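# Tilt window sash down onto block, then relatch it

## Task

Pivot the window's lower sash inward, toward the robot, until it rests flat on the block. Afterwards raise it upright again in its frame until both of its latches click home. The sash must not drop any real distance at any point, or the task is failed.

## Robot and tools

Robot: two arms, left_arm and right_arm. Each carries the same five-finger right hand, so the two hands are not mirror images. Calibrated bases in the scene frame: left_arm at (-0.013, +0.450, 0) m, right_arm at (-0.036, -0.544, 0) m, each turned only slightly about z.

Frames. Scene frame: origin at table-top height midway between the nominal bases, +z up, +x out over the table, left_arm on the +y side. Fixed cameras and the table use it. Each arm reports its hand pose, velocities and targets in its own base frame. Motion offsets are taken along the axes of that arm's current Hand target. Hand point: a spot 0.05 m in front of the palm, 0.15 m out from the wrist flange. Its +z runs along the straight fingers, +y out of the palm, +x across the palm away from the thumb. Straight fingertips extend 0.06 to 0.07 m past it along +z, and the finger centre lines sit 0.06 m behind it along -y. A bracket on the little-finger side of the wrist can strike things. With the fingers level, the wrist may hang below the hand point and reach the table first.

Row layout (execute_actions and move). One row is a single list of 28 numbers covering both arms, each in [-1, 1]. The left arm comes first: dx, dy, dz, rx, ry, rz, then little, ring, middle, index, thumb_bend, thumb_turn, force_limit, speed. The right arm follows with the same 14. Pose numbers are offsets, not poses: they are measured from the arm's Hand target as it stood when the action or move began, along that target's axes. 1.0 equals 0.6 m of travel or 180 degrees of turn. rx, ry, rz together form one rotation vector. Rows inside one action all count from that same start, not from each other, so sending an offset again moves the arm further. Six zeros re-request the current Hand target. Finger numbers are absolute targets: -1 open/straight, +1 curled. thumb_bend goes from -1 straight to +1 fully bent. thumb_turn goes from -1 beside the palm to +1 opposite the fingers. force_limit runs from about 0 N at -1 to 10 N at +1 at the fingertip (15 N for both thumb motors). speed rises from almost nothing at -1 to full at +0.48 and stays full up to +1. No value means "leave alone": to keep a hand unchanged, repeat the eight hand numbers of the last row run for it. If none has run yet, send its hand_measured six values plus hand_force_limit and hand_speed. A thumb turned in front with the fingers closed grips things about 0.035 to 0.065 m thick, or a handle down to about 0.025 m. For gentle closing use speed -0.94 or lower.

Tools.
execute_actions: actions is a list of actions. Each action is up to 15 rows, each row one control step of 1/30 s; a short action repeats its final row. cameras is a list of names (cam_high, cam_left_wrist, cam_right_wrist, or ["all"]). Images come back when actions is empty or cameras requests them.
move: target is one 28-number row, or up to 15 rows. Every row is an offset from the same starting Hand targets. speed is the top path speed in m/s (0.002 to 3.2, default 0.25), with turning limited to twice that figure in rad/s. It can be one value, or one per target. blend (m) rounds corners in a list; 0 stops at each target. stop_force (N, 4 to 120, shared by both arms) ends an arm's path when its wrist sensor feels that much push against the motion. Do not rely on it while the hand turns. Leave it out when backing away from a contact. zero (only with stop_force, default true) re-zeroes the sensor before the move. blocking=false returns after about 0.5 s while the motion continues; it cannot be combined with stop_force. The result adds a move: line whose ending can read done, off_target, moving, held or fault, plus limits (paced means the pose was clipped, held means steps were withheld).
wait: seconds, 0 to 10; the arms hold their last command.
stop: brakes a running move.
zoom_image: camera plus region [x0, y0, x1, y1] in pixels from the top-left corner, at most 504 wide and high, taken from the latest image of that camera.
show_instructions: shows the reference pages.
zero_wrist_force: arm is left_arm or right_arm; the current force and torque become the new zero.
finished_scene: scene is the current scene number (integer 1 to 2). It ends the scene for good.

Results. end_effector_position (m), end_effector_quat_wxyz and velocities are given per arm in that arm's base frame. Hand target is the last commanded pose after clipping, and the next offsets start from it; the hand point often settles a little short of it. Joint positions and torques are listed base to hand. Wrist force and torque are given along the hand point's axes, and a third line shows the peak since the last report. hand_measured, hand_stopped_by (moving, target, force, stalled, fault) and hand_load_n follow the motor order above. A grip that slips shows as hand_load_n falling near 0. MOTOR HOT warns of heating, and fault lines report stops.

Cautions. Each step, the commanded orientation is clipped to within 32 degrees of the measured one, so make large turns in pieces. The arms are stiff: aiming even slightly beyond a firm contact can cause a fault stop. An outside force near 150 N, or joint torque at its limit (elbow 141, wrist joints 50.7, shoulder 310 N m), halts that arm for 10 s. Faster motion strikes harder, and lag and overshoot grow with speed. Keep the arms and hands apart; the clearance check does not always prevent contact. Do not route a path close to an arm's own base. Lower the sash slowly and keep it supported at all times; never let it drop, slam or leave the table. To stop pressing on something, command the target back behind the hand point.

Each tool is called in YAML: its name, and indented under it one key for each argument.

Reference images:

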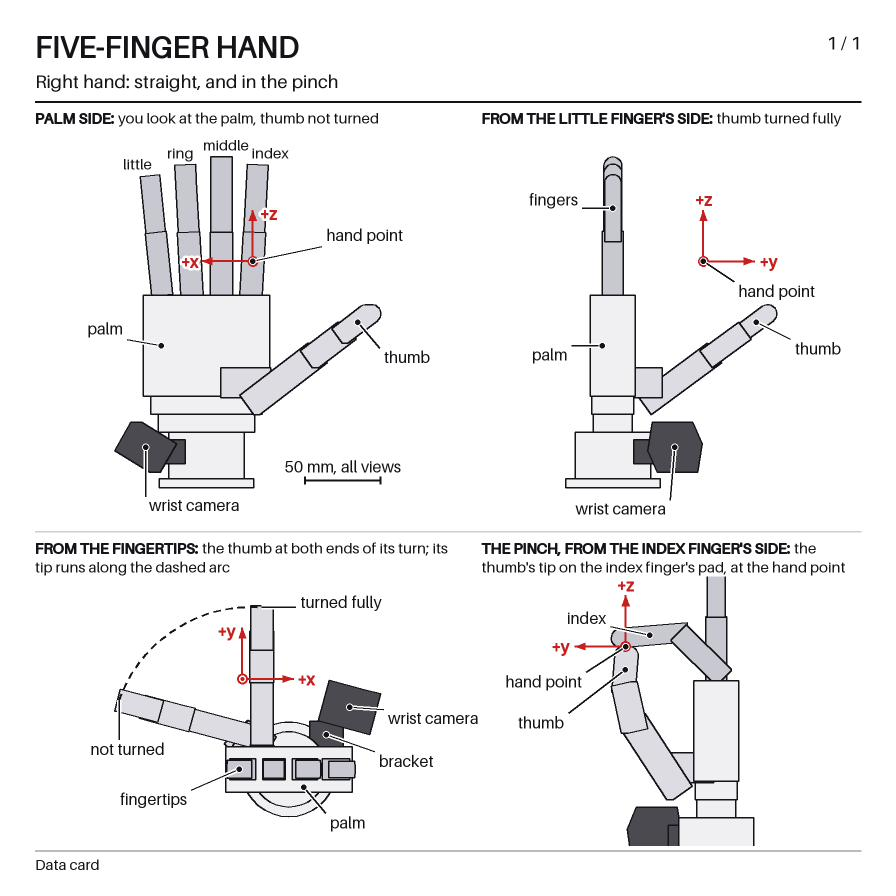

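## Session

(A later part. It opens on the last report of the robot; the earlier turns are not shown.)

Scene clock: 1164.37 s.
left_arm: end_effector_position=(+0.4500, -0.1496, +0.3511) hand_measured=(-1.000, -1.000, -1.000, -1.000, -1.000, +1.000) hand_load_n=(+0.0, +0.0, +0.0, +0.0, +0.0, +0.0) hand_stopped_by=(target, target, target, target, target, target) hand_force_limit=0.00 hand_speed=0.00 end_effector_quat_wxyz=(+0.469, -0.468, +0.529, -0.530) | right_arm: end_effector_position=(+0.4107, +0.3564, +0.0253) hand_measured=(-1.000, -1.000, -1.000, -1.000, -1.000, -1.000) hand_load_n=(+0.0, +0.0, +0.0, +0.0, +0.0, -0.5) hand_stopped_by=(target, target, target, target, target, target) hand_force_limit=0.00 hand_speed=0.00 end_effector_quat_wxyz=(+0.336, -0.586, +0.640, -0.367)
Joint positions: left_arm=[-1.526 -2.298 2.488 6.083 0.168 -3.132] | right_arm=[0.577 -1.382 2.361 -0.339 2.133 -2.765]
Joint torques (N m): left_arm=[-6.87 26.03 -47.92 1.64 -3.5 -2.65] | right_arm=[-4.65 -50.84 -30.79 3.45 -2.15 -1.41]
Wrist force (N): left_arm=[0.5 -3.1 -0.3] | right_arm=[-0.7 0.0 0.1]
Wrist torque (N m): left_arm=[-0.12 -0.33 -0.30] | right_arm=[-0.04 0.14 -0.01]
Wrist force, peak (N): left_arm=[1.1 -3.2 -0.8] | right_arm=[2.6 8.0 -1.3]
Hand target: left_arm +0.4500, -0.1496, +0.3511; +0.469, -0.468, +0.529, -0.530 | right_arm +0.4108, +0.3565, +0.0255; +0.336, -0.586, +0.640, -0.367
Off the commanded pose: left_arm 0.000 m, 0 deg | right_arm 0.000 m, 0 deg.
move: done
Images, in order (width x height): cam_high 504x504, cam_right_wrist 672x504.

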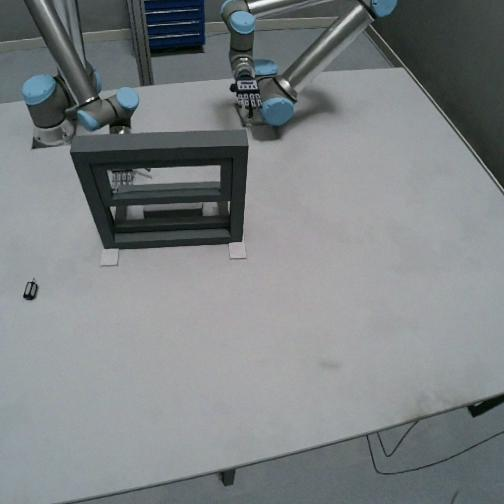

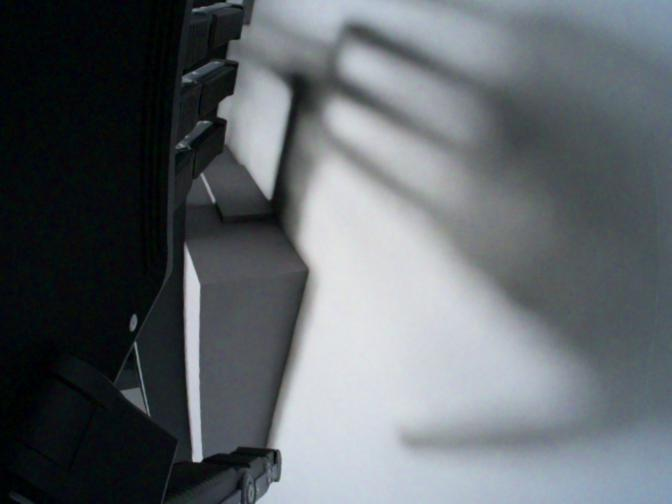

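move:
  target:
    - [0,0,0,0,0,0,-1,-1,-1,-1,-1,1,0,0,0.0087,0.0503,-0.086,0,0,0,-1,-1,-1,-1,-1,-1,0,0]
    - [0,0,0,0,0,0,-1,-1,-1,-1,-1,1,0,0,0.0117,-0.2497,-0.2997,0,0,0,-1,-1,-1,-1,-1,-1,0,0]
  speed: [0.05,0.2]
  cameras: ["cam_right_wrist","cam_high"]

zoom_image:
  camera: "cam_high"
  region: [90, 150, 250, 250]

Scene clock: 1178.10 s.
left_arm: end_effector_position=(+0.4500, -0.1496, +0.3511) hand_measured=(-1.000, -1.000, -1.000, -1.000, -1.000, +1.000) hand_load_n=(+0.0, +0.0, -0.5, +0.0, +0.0, +0.0) hand_stopped_by=(target, target, target, target, target, target) hand_force_limit=0.00 hand_speed=0.00 end_effector_quat_wxyz=(+0.469, -0.468, +0.529, -0.530) | right_arm: end_effector_position=(+0.3309, +0.3568, +0.2455) hand_measured=(-1.000, -1.000, -1.000, -1.000, -1.000, -1.000) hand_load_n=(+0.0, +0.0, -0.5, +0.0, +0.0, +0.0) hand_stopped_by=(target, target, target, target, target, target) hand_force_limit=0.00 hand_speed=0.00 end_effector_quat_wxyz=(+0.336, -0.586, +0.640, -0.367)
Joint positions: left_arm=[-1.526 -2.298 2.488 6.083 0.168 -3.132] | right_arm=[0.718 -1.749 2.221 0.23 2.244 -2.657]
Joint torques (N m): left_arm=[-8.58 23.91 -47.76 1.53 -3.41 -2.59] | right_arm=[-8.81 -22.44 -35.09 3.66 -2.51 -2.39]
Wrist force (N): left_arm=[0.7 -3.2 -0.7] | right_arm=[-0.3 0.2 -1.5]
Wrist torque (N m): left_arm=[-0.12 -0.34 -0.30] | right_arm=[0.02 0.05 -0.17]
Wrist force, peak (N): left_arm=[0.8 -3.5 -0.8] | right_arm=[-0.4 -1.5 -2.5]
Hand target: left_arm +0.4500, -0.1496, +0.3511; +0.469, -0.468, +0.529, -0.530 | right_arm +0.3309, +0.3567, +0.2456; +0.336, -0.586, +0.640, -0.367
Off the commanded pose: left_arm 0.000 m, 0 deg | right_arm 0.000 m, 0 deg.
move: done
Images, in order (width x height): cam_high 504x504, cam_right_wrist 672x504.

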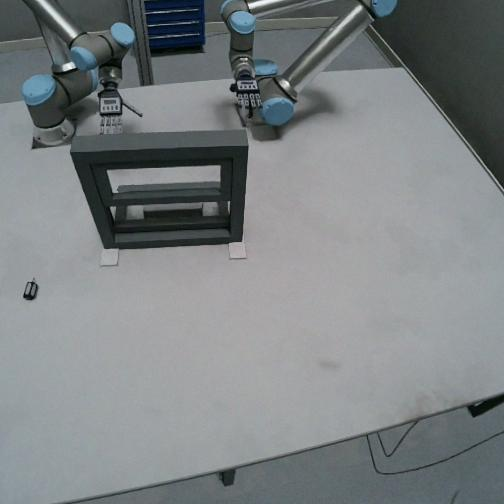

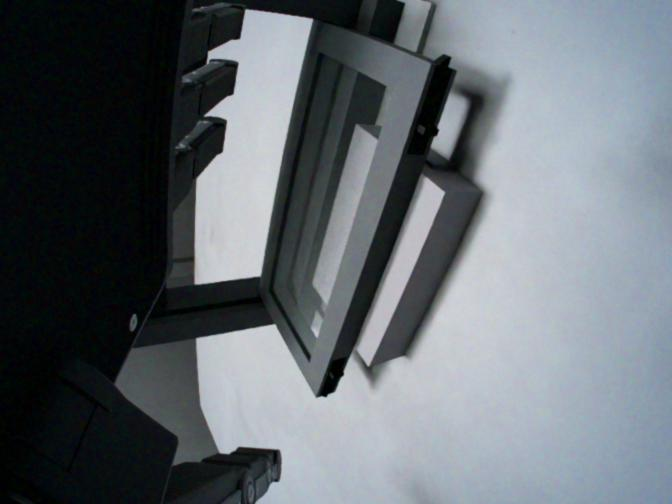

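Scaled by 3.150 from the camera's 504x504 image, which has a finer 720x720 frame.

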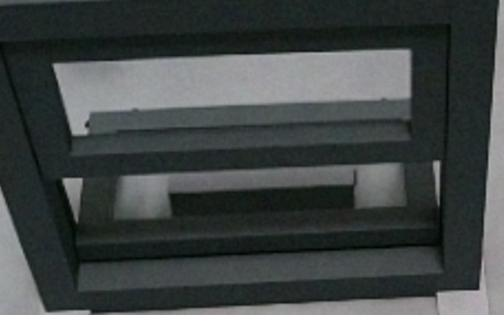

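zoom_image:
  camera: "cam_right_wrist"
  region: [240, 0, 520, 420]

Scaled by 1.200 from the camera's 672x504 image, which has a finer 960x720 frame.

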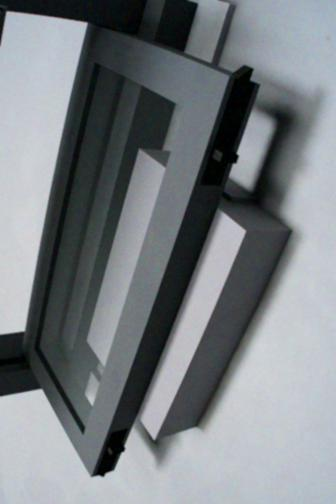

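move:
  target:
    - [0,0,0,0,0,0,-1,-1,-1,-1,-1,1,0,0,-0.002,0.2985,0.2012,0,0,0,-1,-1,-1,-1,-1,-1,0,0]
    - [0,0,0,0,0,0,-1,-1,-1,-1,-1,1,0,0,-0.0152,0.2538,0.3502,0,0,0,-1,-1,-1,-1,-1,-1,0,0]
  speed: [0.15,0.04]
  cameras: ["cam_right_wrist"]

Scene clock: 1232.80 s.
left_arm: end_effector_position=(+0.4500, -0.1496, +0.3511) hand_measured=(-1.000, -1.000, -1.000, -1.000, -1.000, +1.000) hand_load_n=(+0.0, +0.0, -0.5, +0.0, -0.5, +0.0) hand_stopped_by=(target, target, target, target, target, target) hand_force_limit=0.00 hand_speed=0.00 end_effector_quat_wxyz=(+0.469, -0.468, +0.529, -0.530) | right_arm: end_effector_position=(+0.4360, +0.3565, +0.0080) hand_measured=(-1.000, -1.000, -1.000, -1.000, -1.000, -1.000) hand_load_n=(+0.0, +0.0, +0.0, +0.0, +0.0, +0.0) hand_stopped_by=(target, target, target, target, target, target) hand_force_limit=0.00 hand_speed=0.00 end_effector_quat_wxyz=(+0.336, -0.586, +0.639, -0.367)
Joint positions: left_arm=[-1.526 -2.298 2.488 6.083 0.168 -3.132] | right_arm=[0.541 -1.334 2.344 -0.385 2.104 -2.791]
Joint torques (N m): left_arm=[-7.51 26.66 -47.06 1.36 -3.4 -2.59] | right_arm=[10.54 -53.99 -12.1 2.66 4.28 3.01]
Wrist force (N): left_arm=[0.6 -3.0 -0.7] | right_arm=[-0.1 -0.6 -0.1]
Wrist torque (N m): left_arm=[-0.10 -0.33 -0.30] | right_arm=[-0.10 0.01 -0.01]
Wrist force, peak (N): left_arm=[0.7 -3.6 -0.5] | right_arm=[-0.7 -1.5 -2.2]
Hand target: left_arm +0.4500, -0.1496, +0.3511; +0.469, -0.468, +0.529, -0.530 | right_arm +0.4358, +0.3564, +0.0080; +0.336, -0.586, +0.640, -0.367
Off the commanded pose: left_arm 0.000 m, 0 deg | right_arm 0.000 m, 0 deg.
move: done
Images, in order (width x height): cam_right_wrist 672x504.

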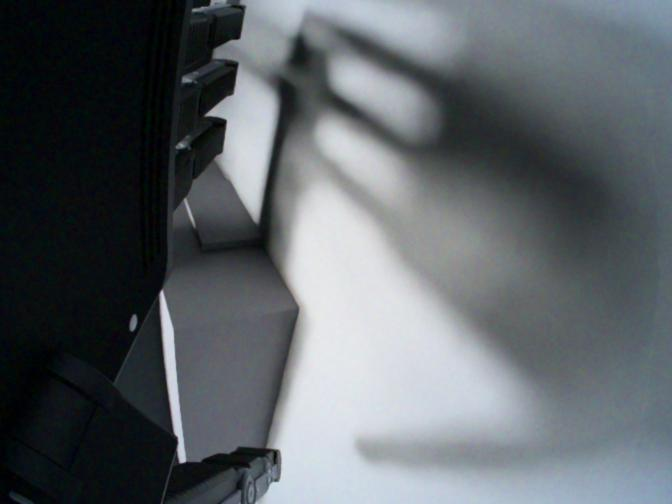

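move:
  target: [0,0,0,0,0,0,-1,-1,-1,-1,-1,1,0,0,0,-0.0432,-0.0252,0,0,0,-1,-1,-1,-1,-1,-1,0,0]
  speed: 0.01
  stop_force: 4

Scene clock: 1238.27 s.
left_arm: end_effector_position=(+0.4500, -0.1496, +0.3511) hand_measured=(-1.000, -1.000, -1.000, -1.000, -1.000, +1.000) hand_load_n=(+0.0, +0.0, +0.0, +0.0, +0.0, +0.0) hand_stopped_by=(target, target, target, target, target, target) hand_force_limit=0.00 hand_speed=0.00 end_effector_quat_wxyz=(+0.469, -0.468, +0.529, -0.530) | right_arm: end_effector_position=(+0.4358, +0.3564, +0.0148) hand_measured=(-1.000, -1.000, -1.000, -1.000, -1.000, -1.000) hand_load_n=(+0.0, -1.5, -1.5, +0.0, +0.0, +0.0) hand_stopped_by=(target, target, target, target, target, target) hand_force_limit=0.00 hand_speed=0.00 end_effector_quat_wxyz=(+0.336, -0.586, +0.640, -0.367)
Joint positions: left_arm=[-1.526 -2.298 2.488 6.083 0.168 -3.132] | right_arm=[0.541 -1.347 2.342 -0.369 2.104 -2.79]
Joint torques (N m): left_arm=[-7.33 23.51 -47.82 1.38 -3.49 -2.38] | right_arm=[5.16 -25.95 -15.42 -1.8 4.54 3.43]
Wrist force (N): left_arm=[0.8 -3.0 -0.6] | right_arm=[0.1 4.4 -0.3]
Wrist torque (N m): left_arm=[-0.10 -0.36 -0.29] | right_arm=[-0.15 0.11 0.12]
Wrist force, peak (N): left_arm=[1.0 -3.2 -0.7] | right_arm=[-0.5 6.4 2.5]
Hand target: left_arm +0.4500, -0.1496, +0.3511; +0.469, -0.468, +0.529, -0.530 | right_arm +0.4358, +0.3564, +0.0148; +0.336, -0.586, +0.640, -0.367 (not the last commanded pose)
Off the commanded pose: left_arm 0.000 m, 0 deg | right_arm 0.023 m, 0 deg.
move: contact (right_arm)

move:
  target:
    - [0,0,0,0,0,0,-1,-1,-1,-1,-1,1,0,0,0,-0.0568,-0.0345,-0.0261,0,0,-1,-1,-1,-1,-1,-1,0,0]
    - [0,0,0,0,0,0,-1,-1,-1,-1,-1,1,0,0,-0.0014,-0.1478,-0.0678,-0.065,0,0,-1,-1,-1,-1,-1,-1,0,0]
    - [0,0,0,0,0,0,-1,-1,-1,-1,-1,1,0,0,-0.0082,-0.2432,-0.0773,-0.1094,0,0,-1,-1,-1,-1,-1,-1,0,0]
  speed: 0.04
  blend: [0.01,0.01,0]
  cameras: ["cam_right_wrist","cam_high"]

zoom_image:
  camera: "cam_high"
  region: [90, 150, 250, 250]

Scene clock: 1263.20 s.
left_arm: end_effector_position=(+0.4500, -0.1496, +0.3511) hand_measured=(-1.000, -1.000, -1.000, -1.000, -1.000, +1.000) hand_load_n=(+0.0, +0.0, +0.0, +0.0, +0.0, +0.0) hand_stopped_by=(target, target, target, target, target, target) hand_force_limit=0.00 hand_speed=0.00 end_effector_quat_wxyz=(+0.469, -0.468, +0.529, -0.530) | right_arm: end_effector_position=(+0.4698, +0.3585, +0.1641) hand_measured=(-1.000, -1.000, -1.000, -1.000, -1.000, -1.000) hand_load_n=(+0.0, -2.5, +0.0, +0.0, +0.0, -0.5) hand_stopped_by=(target, target, target, target, target, target) hand_force_limit=0.00 hand_speed=0.00 end_effector_quat_wxyz=(+0.231, -0.635, +0.693, -0.252) end_effector_velocity=(-0.001, +0.000, -0.001) end_effector_angular_velocity=(-0.002, -0.003, +0.002)
Joint positions: left_arm=[-1.526 -2.298 2.488 6.083 0.168 -3.132] | right_arm=[0.411 -1.463 2.038 0.36 1.884 -2.746]
Joint velocities: left_arm=[within noise] | right_arm=[0.003 0 0.003 -0.005 0.003 -0.001]
Joint torques (N m): left_arm=[-5.71 25.44 -46.98 1.17 -3.63 -1.87] | right_arm=[11.22 -46.29 -27.41 -1.6 4.99 -3.76]
Wrist force (N): left_arm=[0.9 -3.1 -0.5] | right_arm=[1.7 5.1 -1.4]
Wrist torque (N m): left_arm=[-0.11 -0.38 -0.29] | right_arm=[-0.16 0.22 0.33]
Wrist force, peak (N): left_arm=[1.3 -3.3 -0.5] | right_arm=[-0.4 13.4 -6.8]
Hand target: left_arm +0.4500, -0.1496, +0.3511; +0.469, -0.468, +0.529, -0.530 | right_arm +0.4697, +0.3585, +0.1641; +0.231, -0.635, +0.693, -0.253
Off the commanded pose: left_arm 0.000 m, 0 deg | right_arm 0.000 m, 0 deg.
move: done
Images, in order (width x height): cam_high 504x504, cam_right_wrist 672x504.

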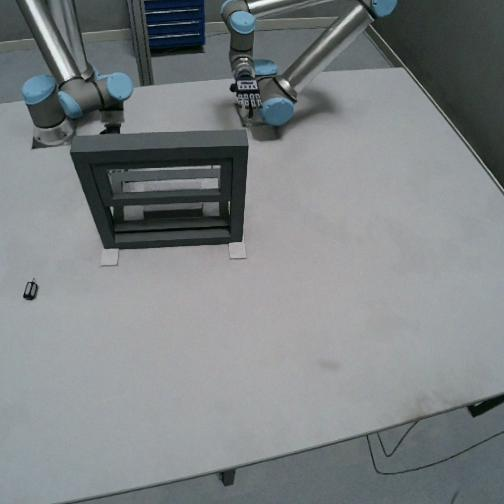

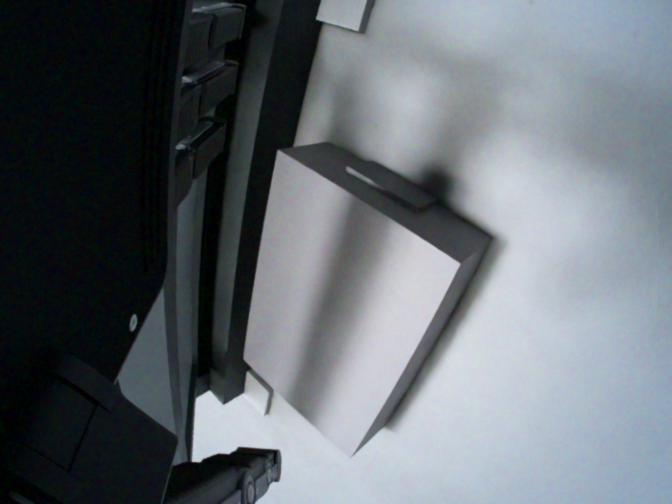

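Scaled by 3.150 from the camera's 504x504 image, which has a finer 720x720 frame.

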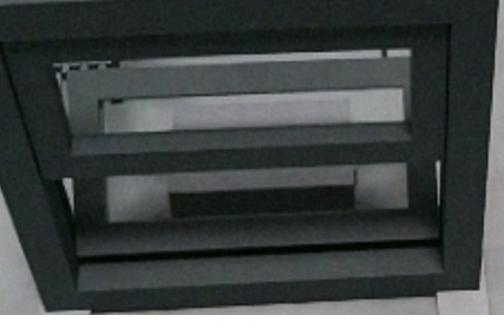

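move:
  target:
    - [0,0,0,0,0,0,-1,-1,-1,-1,-1,1,0,0,-0.0078,-0.0912,-0.0132,-0.0389,0,0,-1,-1,-1,-1,-1,-1,0,0]
    - [0,0,0,0,0,0,-1,-1,-1,-1,-1,1,0,0,-0.0168,-0.1665,-0.0025,-0.0556,0,0,-1,-1,-1,-1,-1,-1,0,0]
    - [0,0,0,0,0,0,-1,-1,-1,-1,-1,1,0,0,-0.0242,-0.2337,0.017,-0.0556,0,0,-1,-1,-1,-1,-1,-1,0,0]
  speed: 0.04
  blend: [0.01,0.01,0]
  cameras: ["cam_right_wrist","cam_high"]

zoom_image:
  camera: "cam_high"
  region: [90, 150, 250, 250]

Scene clock: 1276.50 s.
left_arm: end_effector_position=(+0.4500, -0.1496, +0.3511) hand_measured=(-1.000, -1.000, -1.000, -1.000, -1.000, +1.000) hand_load_n=(+0.0, +0.0, +0.0, +0.0, +0.0, +0.0) hand_stopped_by=(target, target, target, target, target, target) hand_force_limit=0.00 hand_speed=0.00 end_effector_quat_wxyz=(+0.469, -0.468, +0.529, -0.530) | right_arm: end_effector_position=(+0.5846, +0.3630, +0.2464) hand_measured=(-1.000, -0.998, -1.000, -1.000, -1.000, -1.000) hand_load_n=(-0.5, -24.0, +0.0, +0.0, +0.0, +0.0) hand_stopped_by=(target, target, target, target, target, target) hand_force_limit=0.00 hand_speed=0.00 end_effector_quat_wxyz=(+0.174, -0.652, +0.712, -0.191)
Joint positions: left_arm=[-1.526 -2.298 2.488 6.083 0.168 -3.132] | right_arm=[0.304 -1.317 1.693 0.706 1.764 -2.798]
Joint torques (N m): left_arm=[-7.21 25.87 -46.87 1.2 -3.45 -1.95] | right_arm=[4.76 -67.64 -39.76 -6.71 -3.05 -1.44]
Wrist force (N): left_arm=[0.6 -2.8 0.0] | right_arm=[7.0 18.7 -3.9]
Wrist torque (N m): left_arm=[-0.11 -0.36 -0.29] | right_arm=[-0.99 0.77 1.31]
Wrist force, peak (N): left_arm=[1.1 -3.2 -0.6] | right_arm=[39.5 12.7 -69.8]
Hand target: left_arm +0.4500, -0.1496, +0.3511; +0.469, -0.468, +0.529, -0.530 | right_arm +0.5846, +0.3630, +0.2464; +0.174, -0.652, +0.712, -0.191
Off the commanded pose: left_arm 0.000 m, 0 deg | right_arm 0.000 m, 0 deg.
move: done
Images, in order (width x height): cam_high 504x504, cam_right_wrist 672x504.

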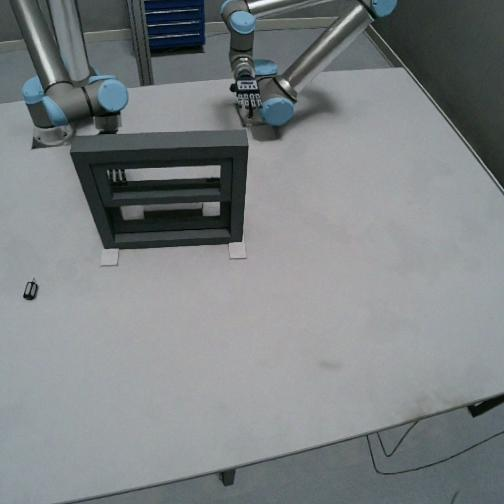

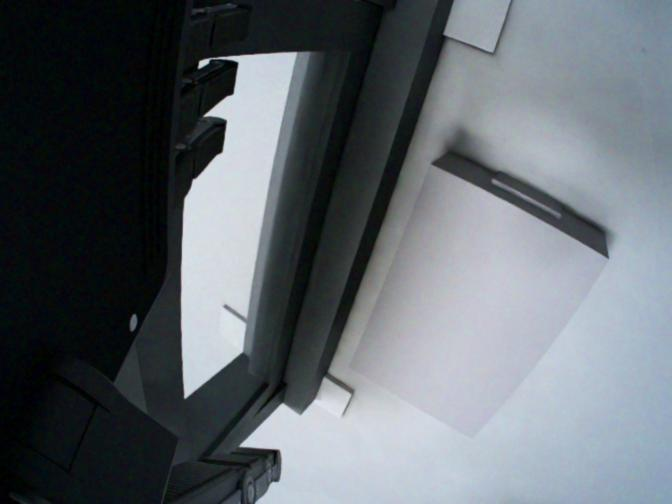

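Scaled by 3.150 from the camera's 504x504 image, which has a finer 720x720 frame.

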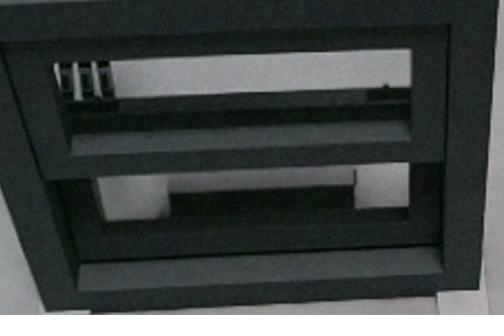

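move:
  target: [0.2217,0.2683,0.2455,0,0,0,-1,-1,-1,-1,-1,1,0,0,0,0,0,0,0,0,-1,-1,-1,-1,-1,-1,0,0]
  speed: 0.15

move:
  target: [0,0,0.1333,0,0,0,-1,-1,-1,-1,-1,1,0,0,0,0,0,0,0,0,-1,-1,-1,-1,-1,-1,0,0]
  speed: 0.012
  stop_force: 5
  cameras: ["all"]

Scene clock: 1313.07 s.
left_arm: end_effector_position=(+0.5801, -0.2998, +0.1905) hand_measured=(-1.000, -1.000, -1.000, -1.000, -1.000, +1.000) hand_load_n=(+0.0, +0.0, +0.0, -0.5, +0.0, +0.0) hand_stopped_by=(target, target, target, target, target, target) hand_force_limit=0.00 hand_speed=0.00 end_effector_quat_wxyz=(+0.469, -0.468, +0.529, -0.530) | right_arm: end_effector_position=(+0.5846, +0.3630, +0.2464) hand_measured=(-1.000, -0.998, -1.000, -1.000, -1.000, -1.000) hand_load_n=(+0.0, -23.5, +0.0, +0.0, +0.0, +0.0) hand_stopped_by=(target, target, target, target, target, target) hand_force_limit=0.00 hand_speed=0.00 end_effector_quat_wxyz=(+0.174, -0.652, +0.712, -0.191)
Joint positions: left_arm=[-1.18 -1.556 2.39 5.446 0.514 -3.139] | right_arm=[0.304 -1.317 1.693 0.706 1.764 -2.798]
Joint torques (N m): left_arm=[-10.59 -14.38 -22.6 -1.69 -3.37 3.11] | right_arm=[8.63 -74.32 -39.76 -3.57 3.43 3.35]
Wrist force (N): left_arm=[0.7 -3.1 -0.3] | right_arm=[7.4 18.1 -2.2]
Wrist torque (N m): left_arm=[-0.15 -0.34 -0.40] | right_arm=[-1.08 0.71 1.30]
Wrist force, peak (N): left_arm=[0.0 -4.2 -1.0] | right_arm=[6.9 18.7 -4.3]
Hand target: left_arm +0.5801, -0.2999, +0.1905; +0.469, -0.468, +0.529, -0.530 | right_arm +0.5846, +0.3630, +0.2464; +0.174, -0.652, +0.712, -0.191
Off the commanded pose: left_arm 0.000 m, 0 deg | right_arm 0.000 m, 0 deg.
move: done

Scene clock: 1317.53 s.
left_arm: end_effector_position=(+0.6228, -0.3052, +0.1905) hand_measured=(-1.000, -1.000, -1.000, -1.000, -1.000, +1.000) hand_load_n=(+0.0, -0.5, +0.0, +0.0, +0.0, +0.0) hand_stopped_by=(target, target, target, target, target, target) hand_force_limit=0.00 hand_speed=0.00 end_effector_quat_wxyz=(+0.469, -0.468, +0.529, -0.530) | right_arm: end_effector_position=(+0.5846, +0.3630, +0.2464) hand_measured=(-1.000, -0.998, -1.000, -1.000, -1.000, -1.000) hand_load_n=(+0.0, -17.0, +0.0, +0.0, +0.0, +0.0) hand_stopped_by=(target, target, target, target, target, target) hand_force_limit=0.00 hand_speed=0.00 end_effector_quat_wxyz=(+0.174, -0.652, +0.712, -0.191)
Joint positions: left_arm=[-1.091 -1.496 2.326 5.451 0.603 -3.14] | right_arm=[0.304 -1.317 1.693 0.706 1.764 -2.798]
Joint torques (N m): left_arm=[-10.68 -46.61 -20.58 -3.08 -3.54 -2.9] | right_arm=[7.9 -73.4 -40.48 -3.51 3.35 3.67]
Wrist force (N): left_arm=[0.3 -3.4 -0.2] | right_arm=[2.7 12.7 0.4]
Wrist torque (N m): left_arm=[-0.20 -0.28 -0.35] | right_arm=[-0.95 0.29 0.76]
Wrist force, peak (N): left_arm=[0.8 -6.4 -7.4] | right_arm=[7.7 18.6 -1.7]
Hand target: left_arm +0.6228, -0.3052, +0.1906; +0.469, -0.468, +0.529, -0.530 (not the last commanded pose) | right_arm +0.5846, +0.3630, +0.2464; +0.174, -0.652, +0.712, -0.191
Off the commanded pose: left_arm 0.037 m, 0 deg | right_arm 0.000 m, 0 deg.
move: contact (left_arm)

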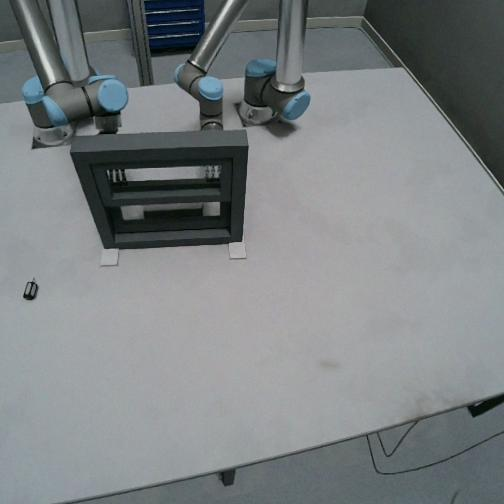

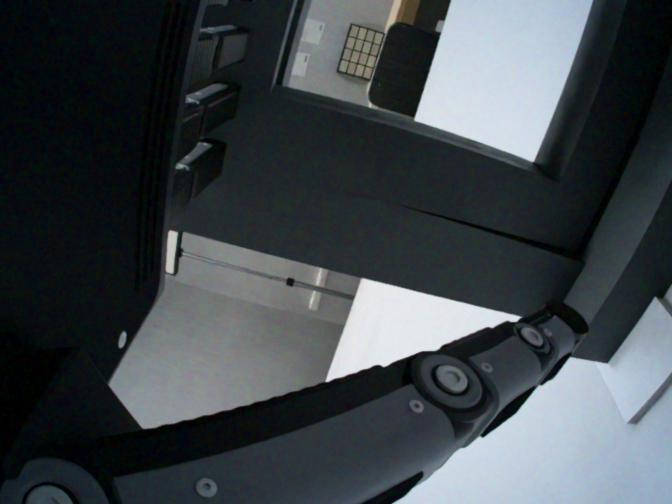

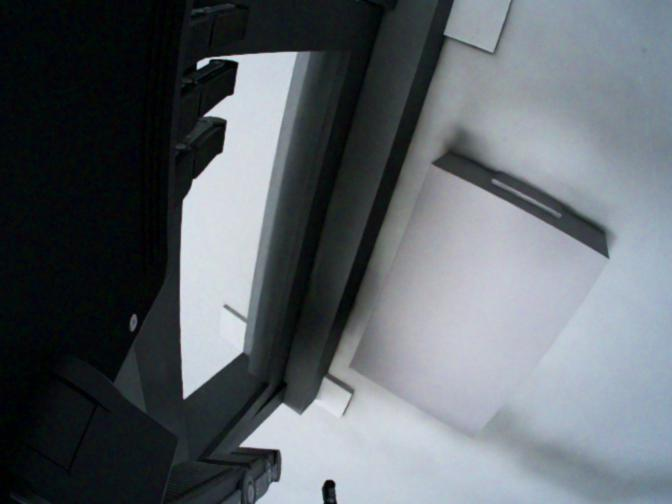

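move:
  target: [0,0,0.0667,0,0,0,-1,-1,-1,-1,-1,1,0,0,0,0,0,0,0,0,-1,-1,-1,-1,-1,-1,0,0]
  speed: 0.012
  stop_force: 25
  cameras: ["all"]

zoom_image:
  camera: "cam_high"
  region: [90, 150, 250, 250]

Scene clock: 1326.57 s.
left_arm: end_effector_position=(+0.6424, -0.3075, +0.1905) hand_measured=(-1.000, -1.000, -1.000, -1.000, -1.000, +1.000) hand_load_n=(+0.0, -0.5, +1.0, +0.0, +0.0, +0.0) hand_stopped_by=(target, target, target, target, target, target) hand_force_limit=0.00 hand_speed=0.00 end_effector_quat_wxyz=(+0.469, -0.468, +0.529, -0.530) | right_arm: end_effector_position=(+0.5846, +0.3630, +0.2464) hand_measured=(-1.000, -1.000, -1.000, -1.000, -1.000, -1.000) hand_load_n=(-0.5, +0.0, +0.0, +0.0, +0.0, +0.0) hand_stopped_by=(target, target, target, target, target, target) hand_force_limit=0.00 hand_speed=0.00 end_effector_quat_wxyz=(+0.174, -0.652, +0.712, -0.191)
Joint positions: left_arm=[-1.055 -1.47 2.295 5.455 0.639 -3.14] | right_arm=[0.304 -1.318 1.693 0.706 1.764 -2.798]
Joint torques (N m): left_arm=[-6.97 -44.77 -26.76 -4.53 -3.56 -2.81] | right_arm=[0.06 -47.88 -39.78 4.9 3.26 3.14]
Wrist force (N): left_arm=[0.2 -5.9 -23.8] | right_arm=[-0.7 -0.1 0.0]
Wrist torque (N m): left_arm=[1.51 0.19 -0.39] | right_arm=[-0.08 0.06 -0.04]
Wrist force, peak (N): left_arm=[1.0 -7.4 -33.5] | right_arm=[2.7 13.4 0.8]
Hand target: left_arm +0.6424, -0.3076, +0.1905; +0.469, -0.468, +0.529, -0.530 (not the last commanded pose) | right_arm +0.5846, +0.3630, +0.2464; +0.174, -0.652, +0.712, -0.191
Off the commanded pose: left_arm 0.020 m, 0 deg | right_arm 0.000 m, 0 deg.
move: contact (left_arm)

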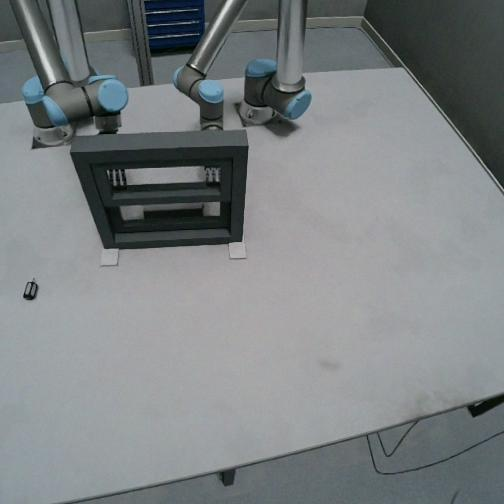

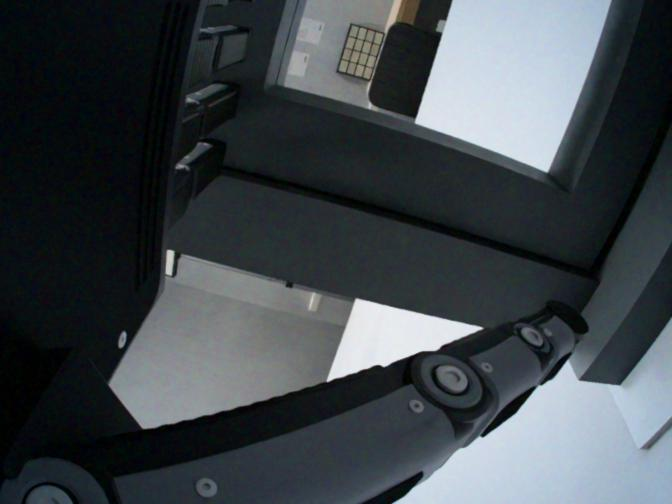

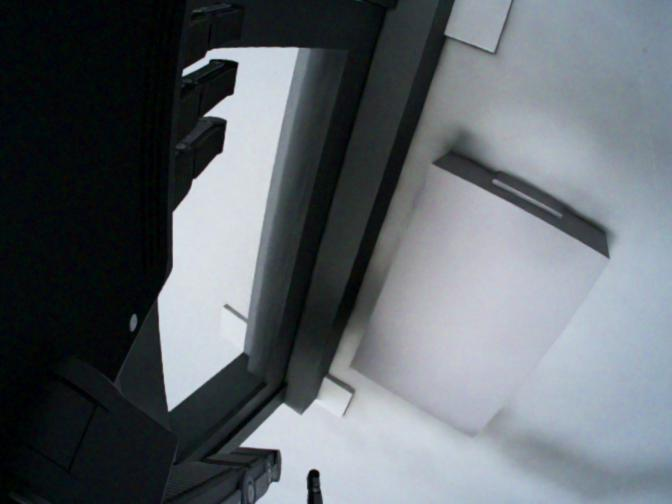

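Scaled by 3.150 from the camera's 504x504 image, which has a finer 720x720 frame.

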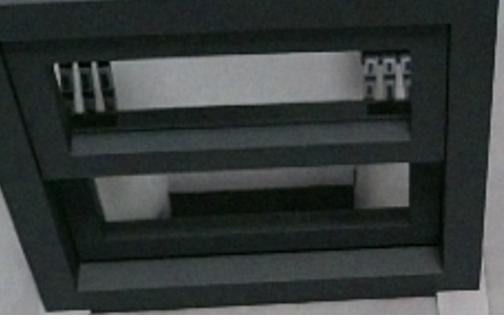

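move:
  target: [0,0,-0.06,0,0,0,-1,-1,-1,-1,-1,1,0,0,0,0,0,0,0,0,-1,-1,-1,-1,-1,-1,0,0]
  speed: 0.05
  cameras: ["all"]

zoom_image:
  camera: "cam_high"
  region: [90, 150, 250, 250]

Scene clock: 1334.20 s.
left_arm: end_effector_position=(+0.6066, -0.3031, +0.1905) hand_measured=(-1.000, -1.000, -1.000, -1.000, -1.000, +1.000) hand_load_n=(+0.0, +0.0, +0.0, +0.0, +0.0, +0.0) hand_stopped_by=(target, target, target, target, target, target) hand_force_limit=0.00 hand_speed=0.00 end_effector_quat_wxyz=(+0.469, -0.468, +0.529, -0.530) | right_arm: end_effector_position=(+0.5846, +0.3630, +0.2464) hand_measured=(-1.000, -1.000, -1.000, -1.000, -1.000, -1.000) hand_load_n=(+0.0, -0.5, +0.0, +0.0, +0.0, -0.5) hand_stopped_by=(target, target, target, target, target, target) hand_force_limit=0.00 hand_speed=0.00 end_effector_quat_wxyz=(+0.174, -0.652, +0.712, -0.191)
Joint positions: left_arm=[-1.123 -1.519 2.35 5.448 0.571 -3.14] | right_arm=[0.304 -1.317 1.693 0.706 1.764 -2.798]
Joint torques (N m): left_arm=[17.23 -22.84 -36.12 -1.82 3.84 2.74] | right_arm=[-2.34 -46.89 -40 4.85 3.24 3.2]
Wrist force (N): left_arm=[0.7 -3.1 -0.2] | right_arm=[-1.0 -0.3 0.0]
Wrist torque (N m): left_arm=[-0.16 -0.33 -0.39] | right_arm=[-0.11 0.10 -0.05]
Wrist force, peak (N): left_arm=[0.3 -6.3 -24.2] | right_arm=[-1.3 0.0 -0.3]
Hand target: left_arm +0.6067, -0.3031, +0.1905; +0.469, -0.468, +0.529, -0.530 | right_arm +0.5846, +0.3630, +0.2464; +0.174, -0.652, +0.712, -0.191
Off the commanded pose: left_arm 0.000 m, 0 deg | right_arm 0.000 m, 0 deg.
move: done

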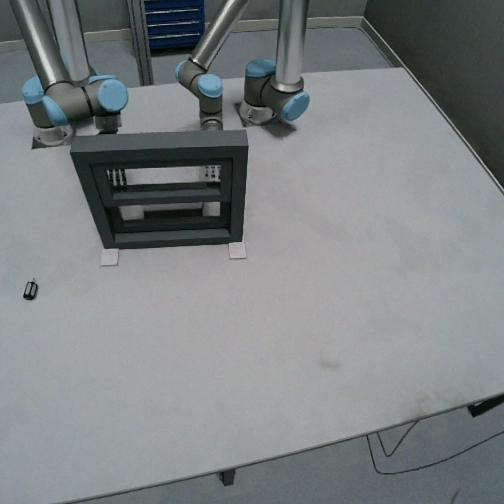

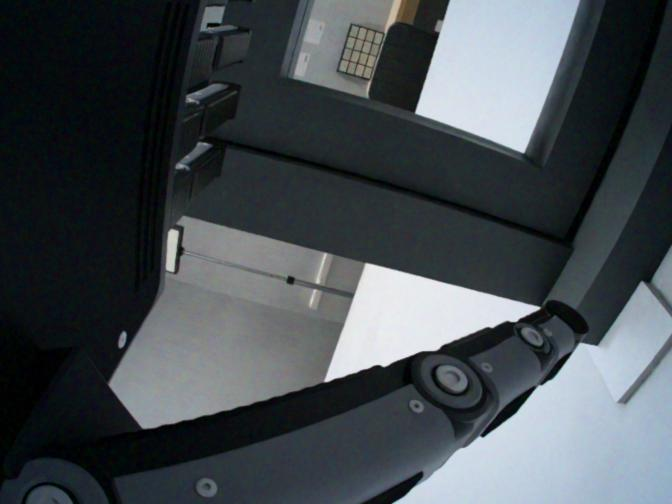

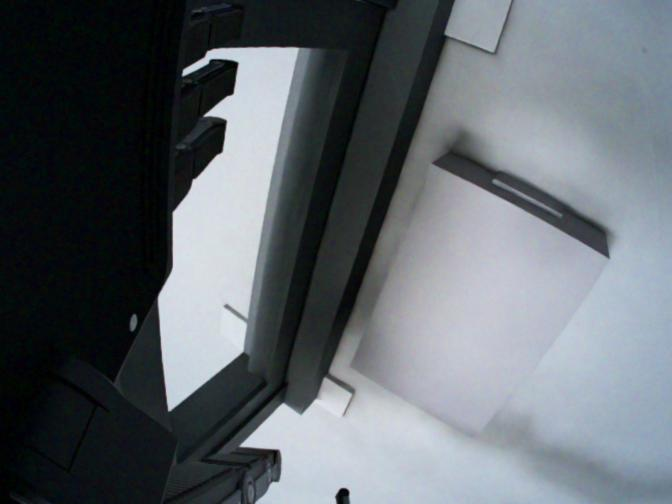

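Scaled by 3.150 from the camera's 504x504 image, which has a finer 720x720 frame.

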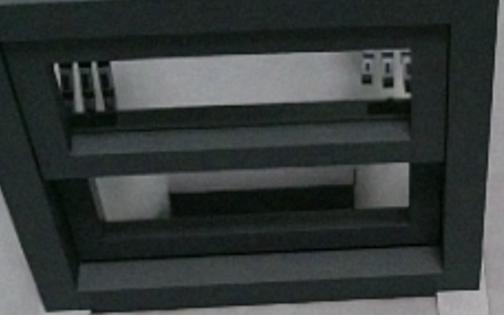

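move:
  target: [0,0,-0.15,0,0,0,-1,-1,-1,-1,-1,1,0,0,0.0145,0.102,-0.155,0,0,0,-1,-1,-1,-1,-1,-1,0,0]
  speed: 0.15
  cameras: ["all"]

zoom_image:
  camera: "cam_high"
  region: [90, 150, 250, 250]

zoom_image:
  camera: "cam_left_wrist"
  region: [180, 0, 672, 504]

Scene clock: 1343.87 s.
left_arm: end_effector_position=(+0.5174, -0.2920, +0.1903) hand_measured=(-1.000, -1.000, -1.000, -1.000, -1.000, +1.000) hand_load_n=(+0.0, +0.0, +0.0, +0.0, +0.0, +0.0) hand_stopped_by=(target, target, target, target, target, target) hand_force_limit=0.00 hand_speed=0.00 end_effector_quat_wxyz=(+0.469, -0.468, +0.529, -0.530) | right_arm: end_effector_position=(+0.4847, +0.3631, +0.2963) hand_measured=(-1.000, -1.000, -1.000, -1.000, -1.000, -1.000) hand_load_n=(+0.0, +0.0, +0.0, +0.0, -0.5, +0.0) hand_stopped_by=(target, target, target, target, target, target) hand_force_limit=0.00 hand_speed=0.00 end_effector_quat_wxyz=(+0.174, -0.652, +0.712, -0.191)
Joint positions: left_arm=[-1.336 -1.647 2.477 5.449 0.358 -3.138] | right_arm=[0.365 -1.474 1.79 0.777 1.792 -2.742]
Joint torques (N m): left_arm=[-7.54 -17.93 -32.87 -2.56 1.23 1.48] | right_arm=[-2.41 -47.02 -43.44 1.59 -3.37 -3.96]
Wrist force (N): left_arm=[0.6 -3.1 -0.4] | right_arm=[-0.6 -0.1 -0.4]
Wrist torque (N m): left_arm=[-0.14 -0.32 -0.51] | right_arm=[-0.02 0.12 -0.06]
Wrist force, peak (N): left_arm=[0.9 -3.7 -0.2] | right_arm=[-0.9 -1.4 1.0]
Hand target: left_arm +0.5174, -0.2921, +0.1903; +0.469, -0.468, +0.529, -0.530 | right_arm +0.4847, +0.3631, +0.2964; +0.174, -0.652, +0.712, -0.191
Off the commanded pose: left_arm 0.000 m, 0 deg | right_arm 0.000 m, 0 deg.
move: done

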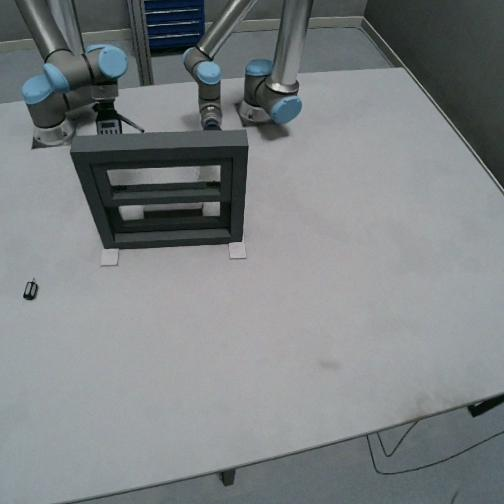

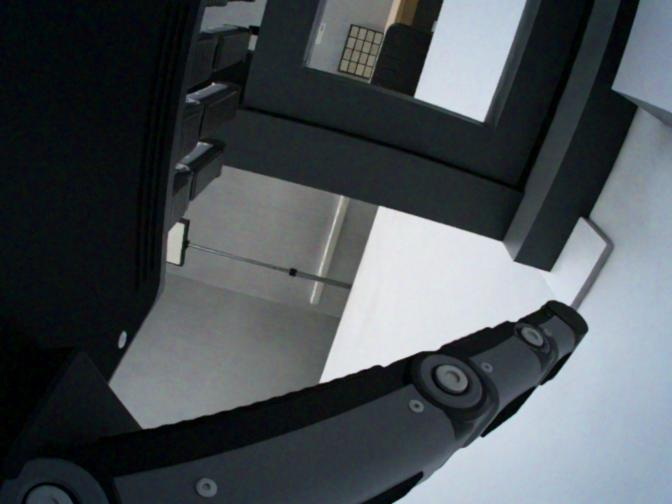

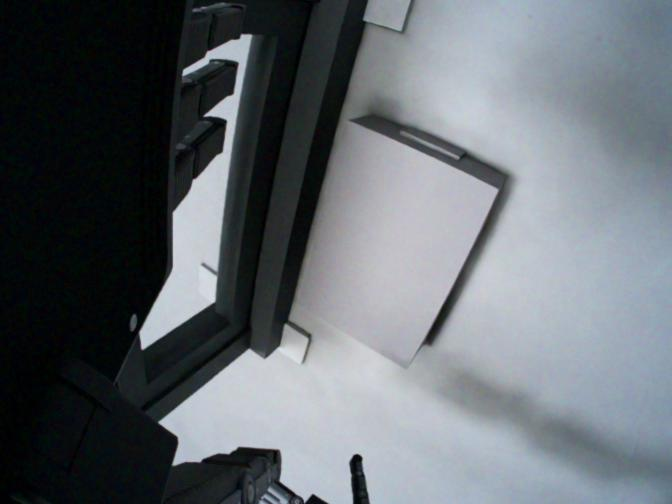

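Scaled by 3.150 from the camera's 504x504 image, which has a finer 720x720 frame.

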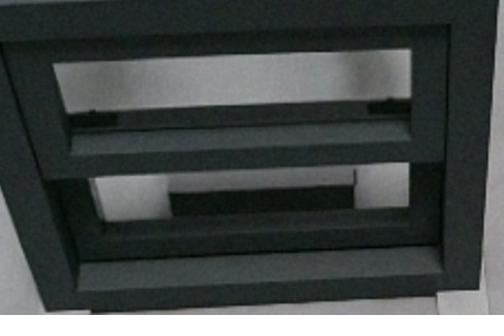

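Scaled by 1.000.

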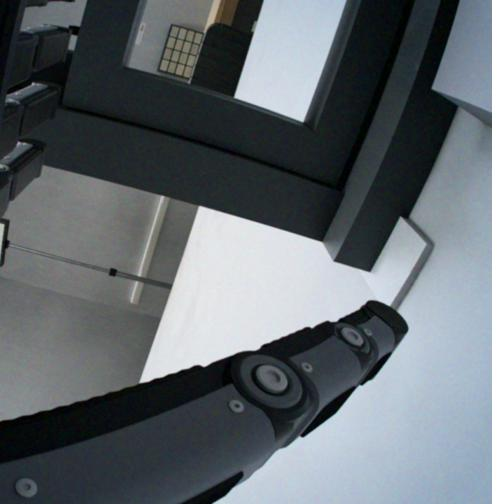

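zoom_image:
  camera: "cam_high"
  region: [190, 150, 250, 210]

zoom_image:
  camera: "cam_high"
  region: [90, 150, 150, 210]

Scaled by 8.400 from the camera's 504x504 image, which has a finer 720x720 frame.

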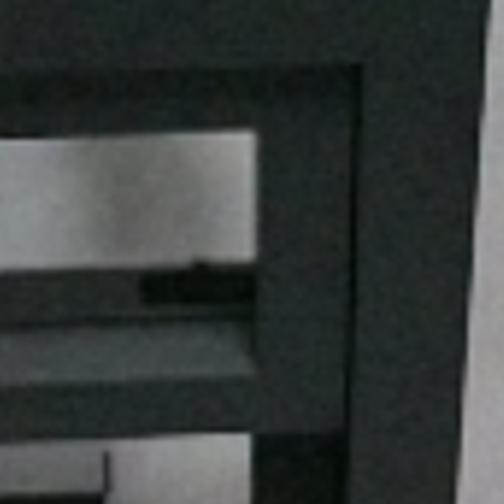

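Scaled by 8.400 from the camera's 504x504 image, which has a finer 720x720 frame.

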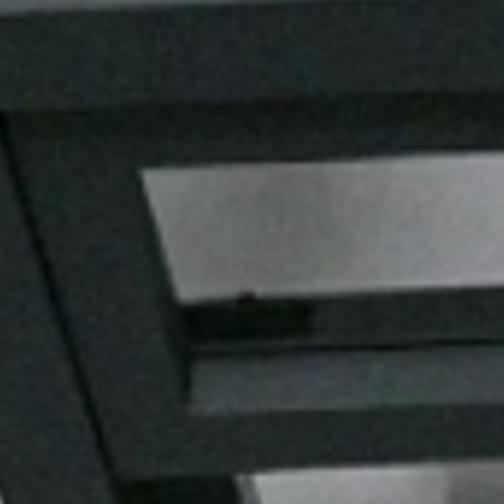

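finished_scene:
  scene: 1

The scene is finished: the task was done.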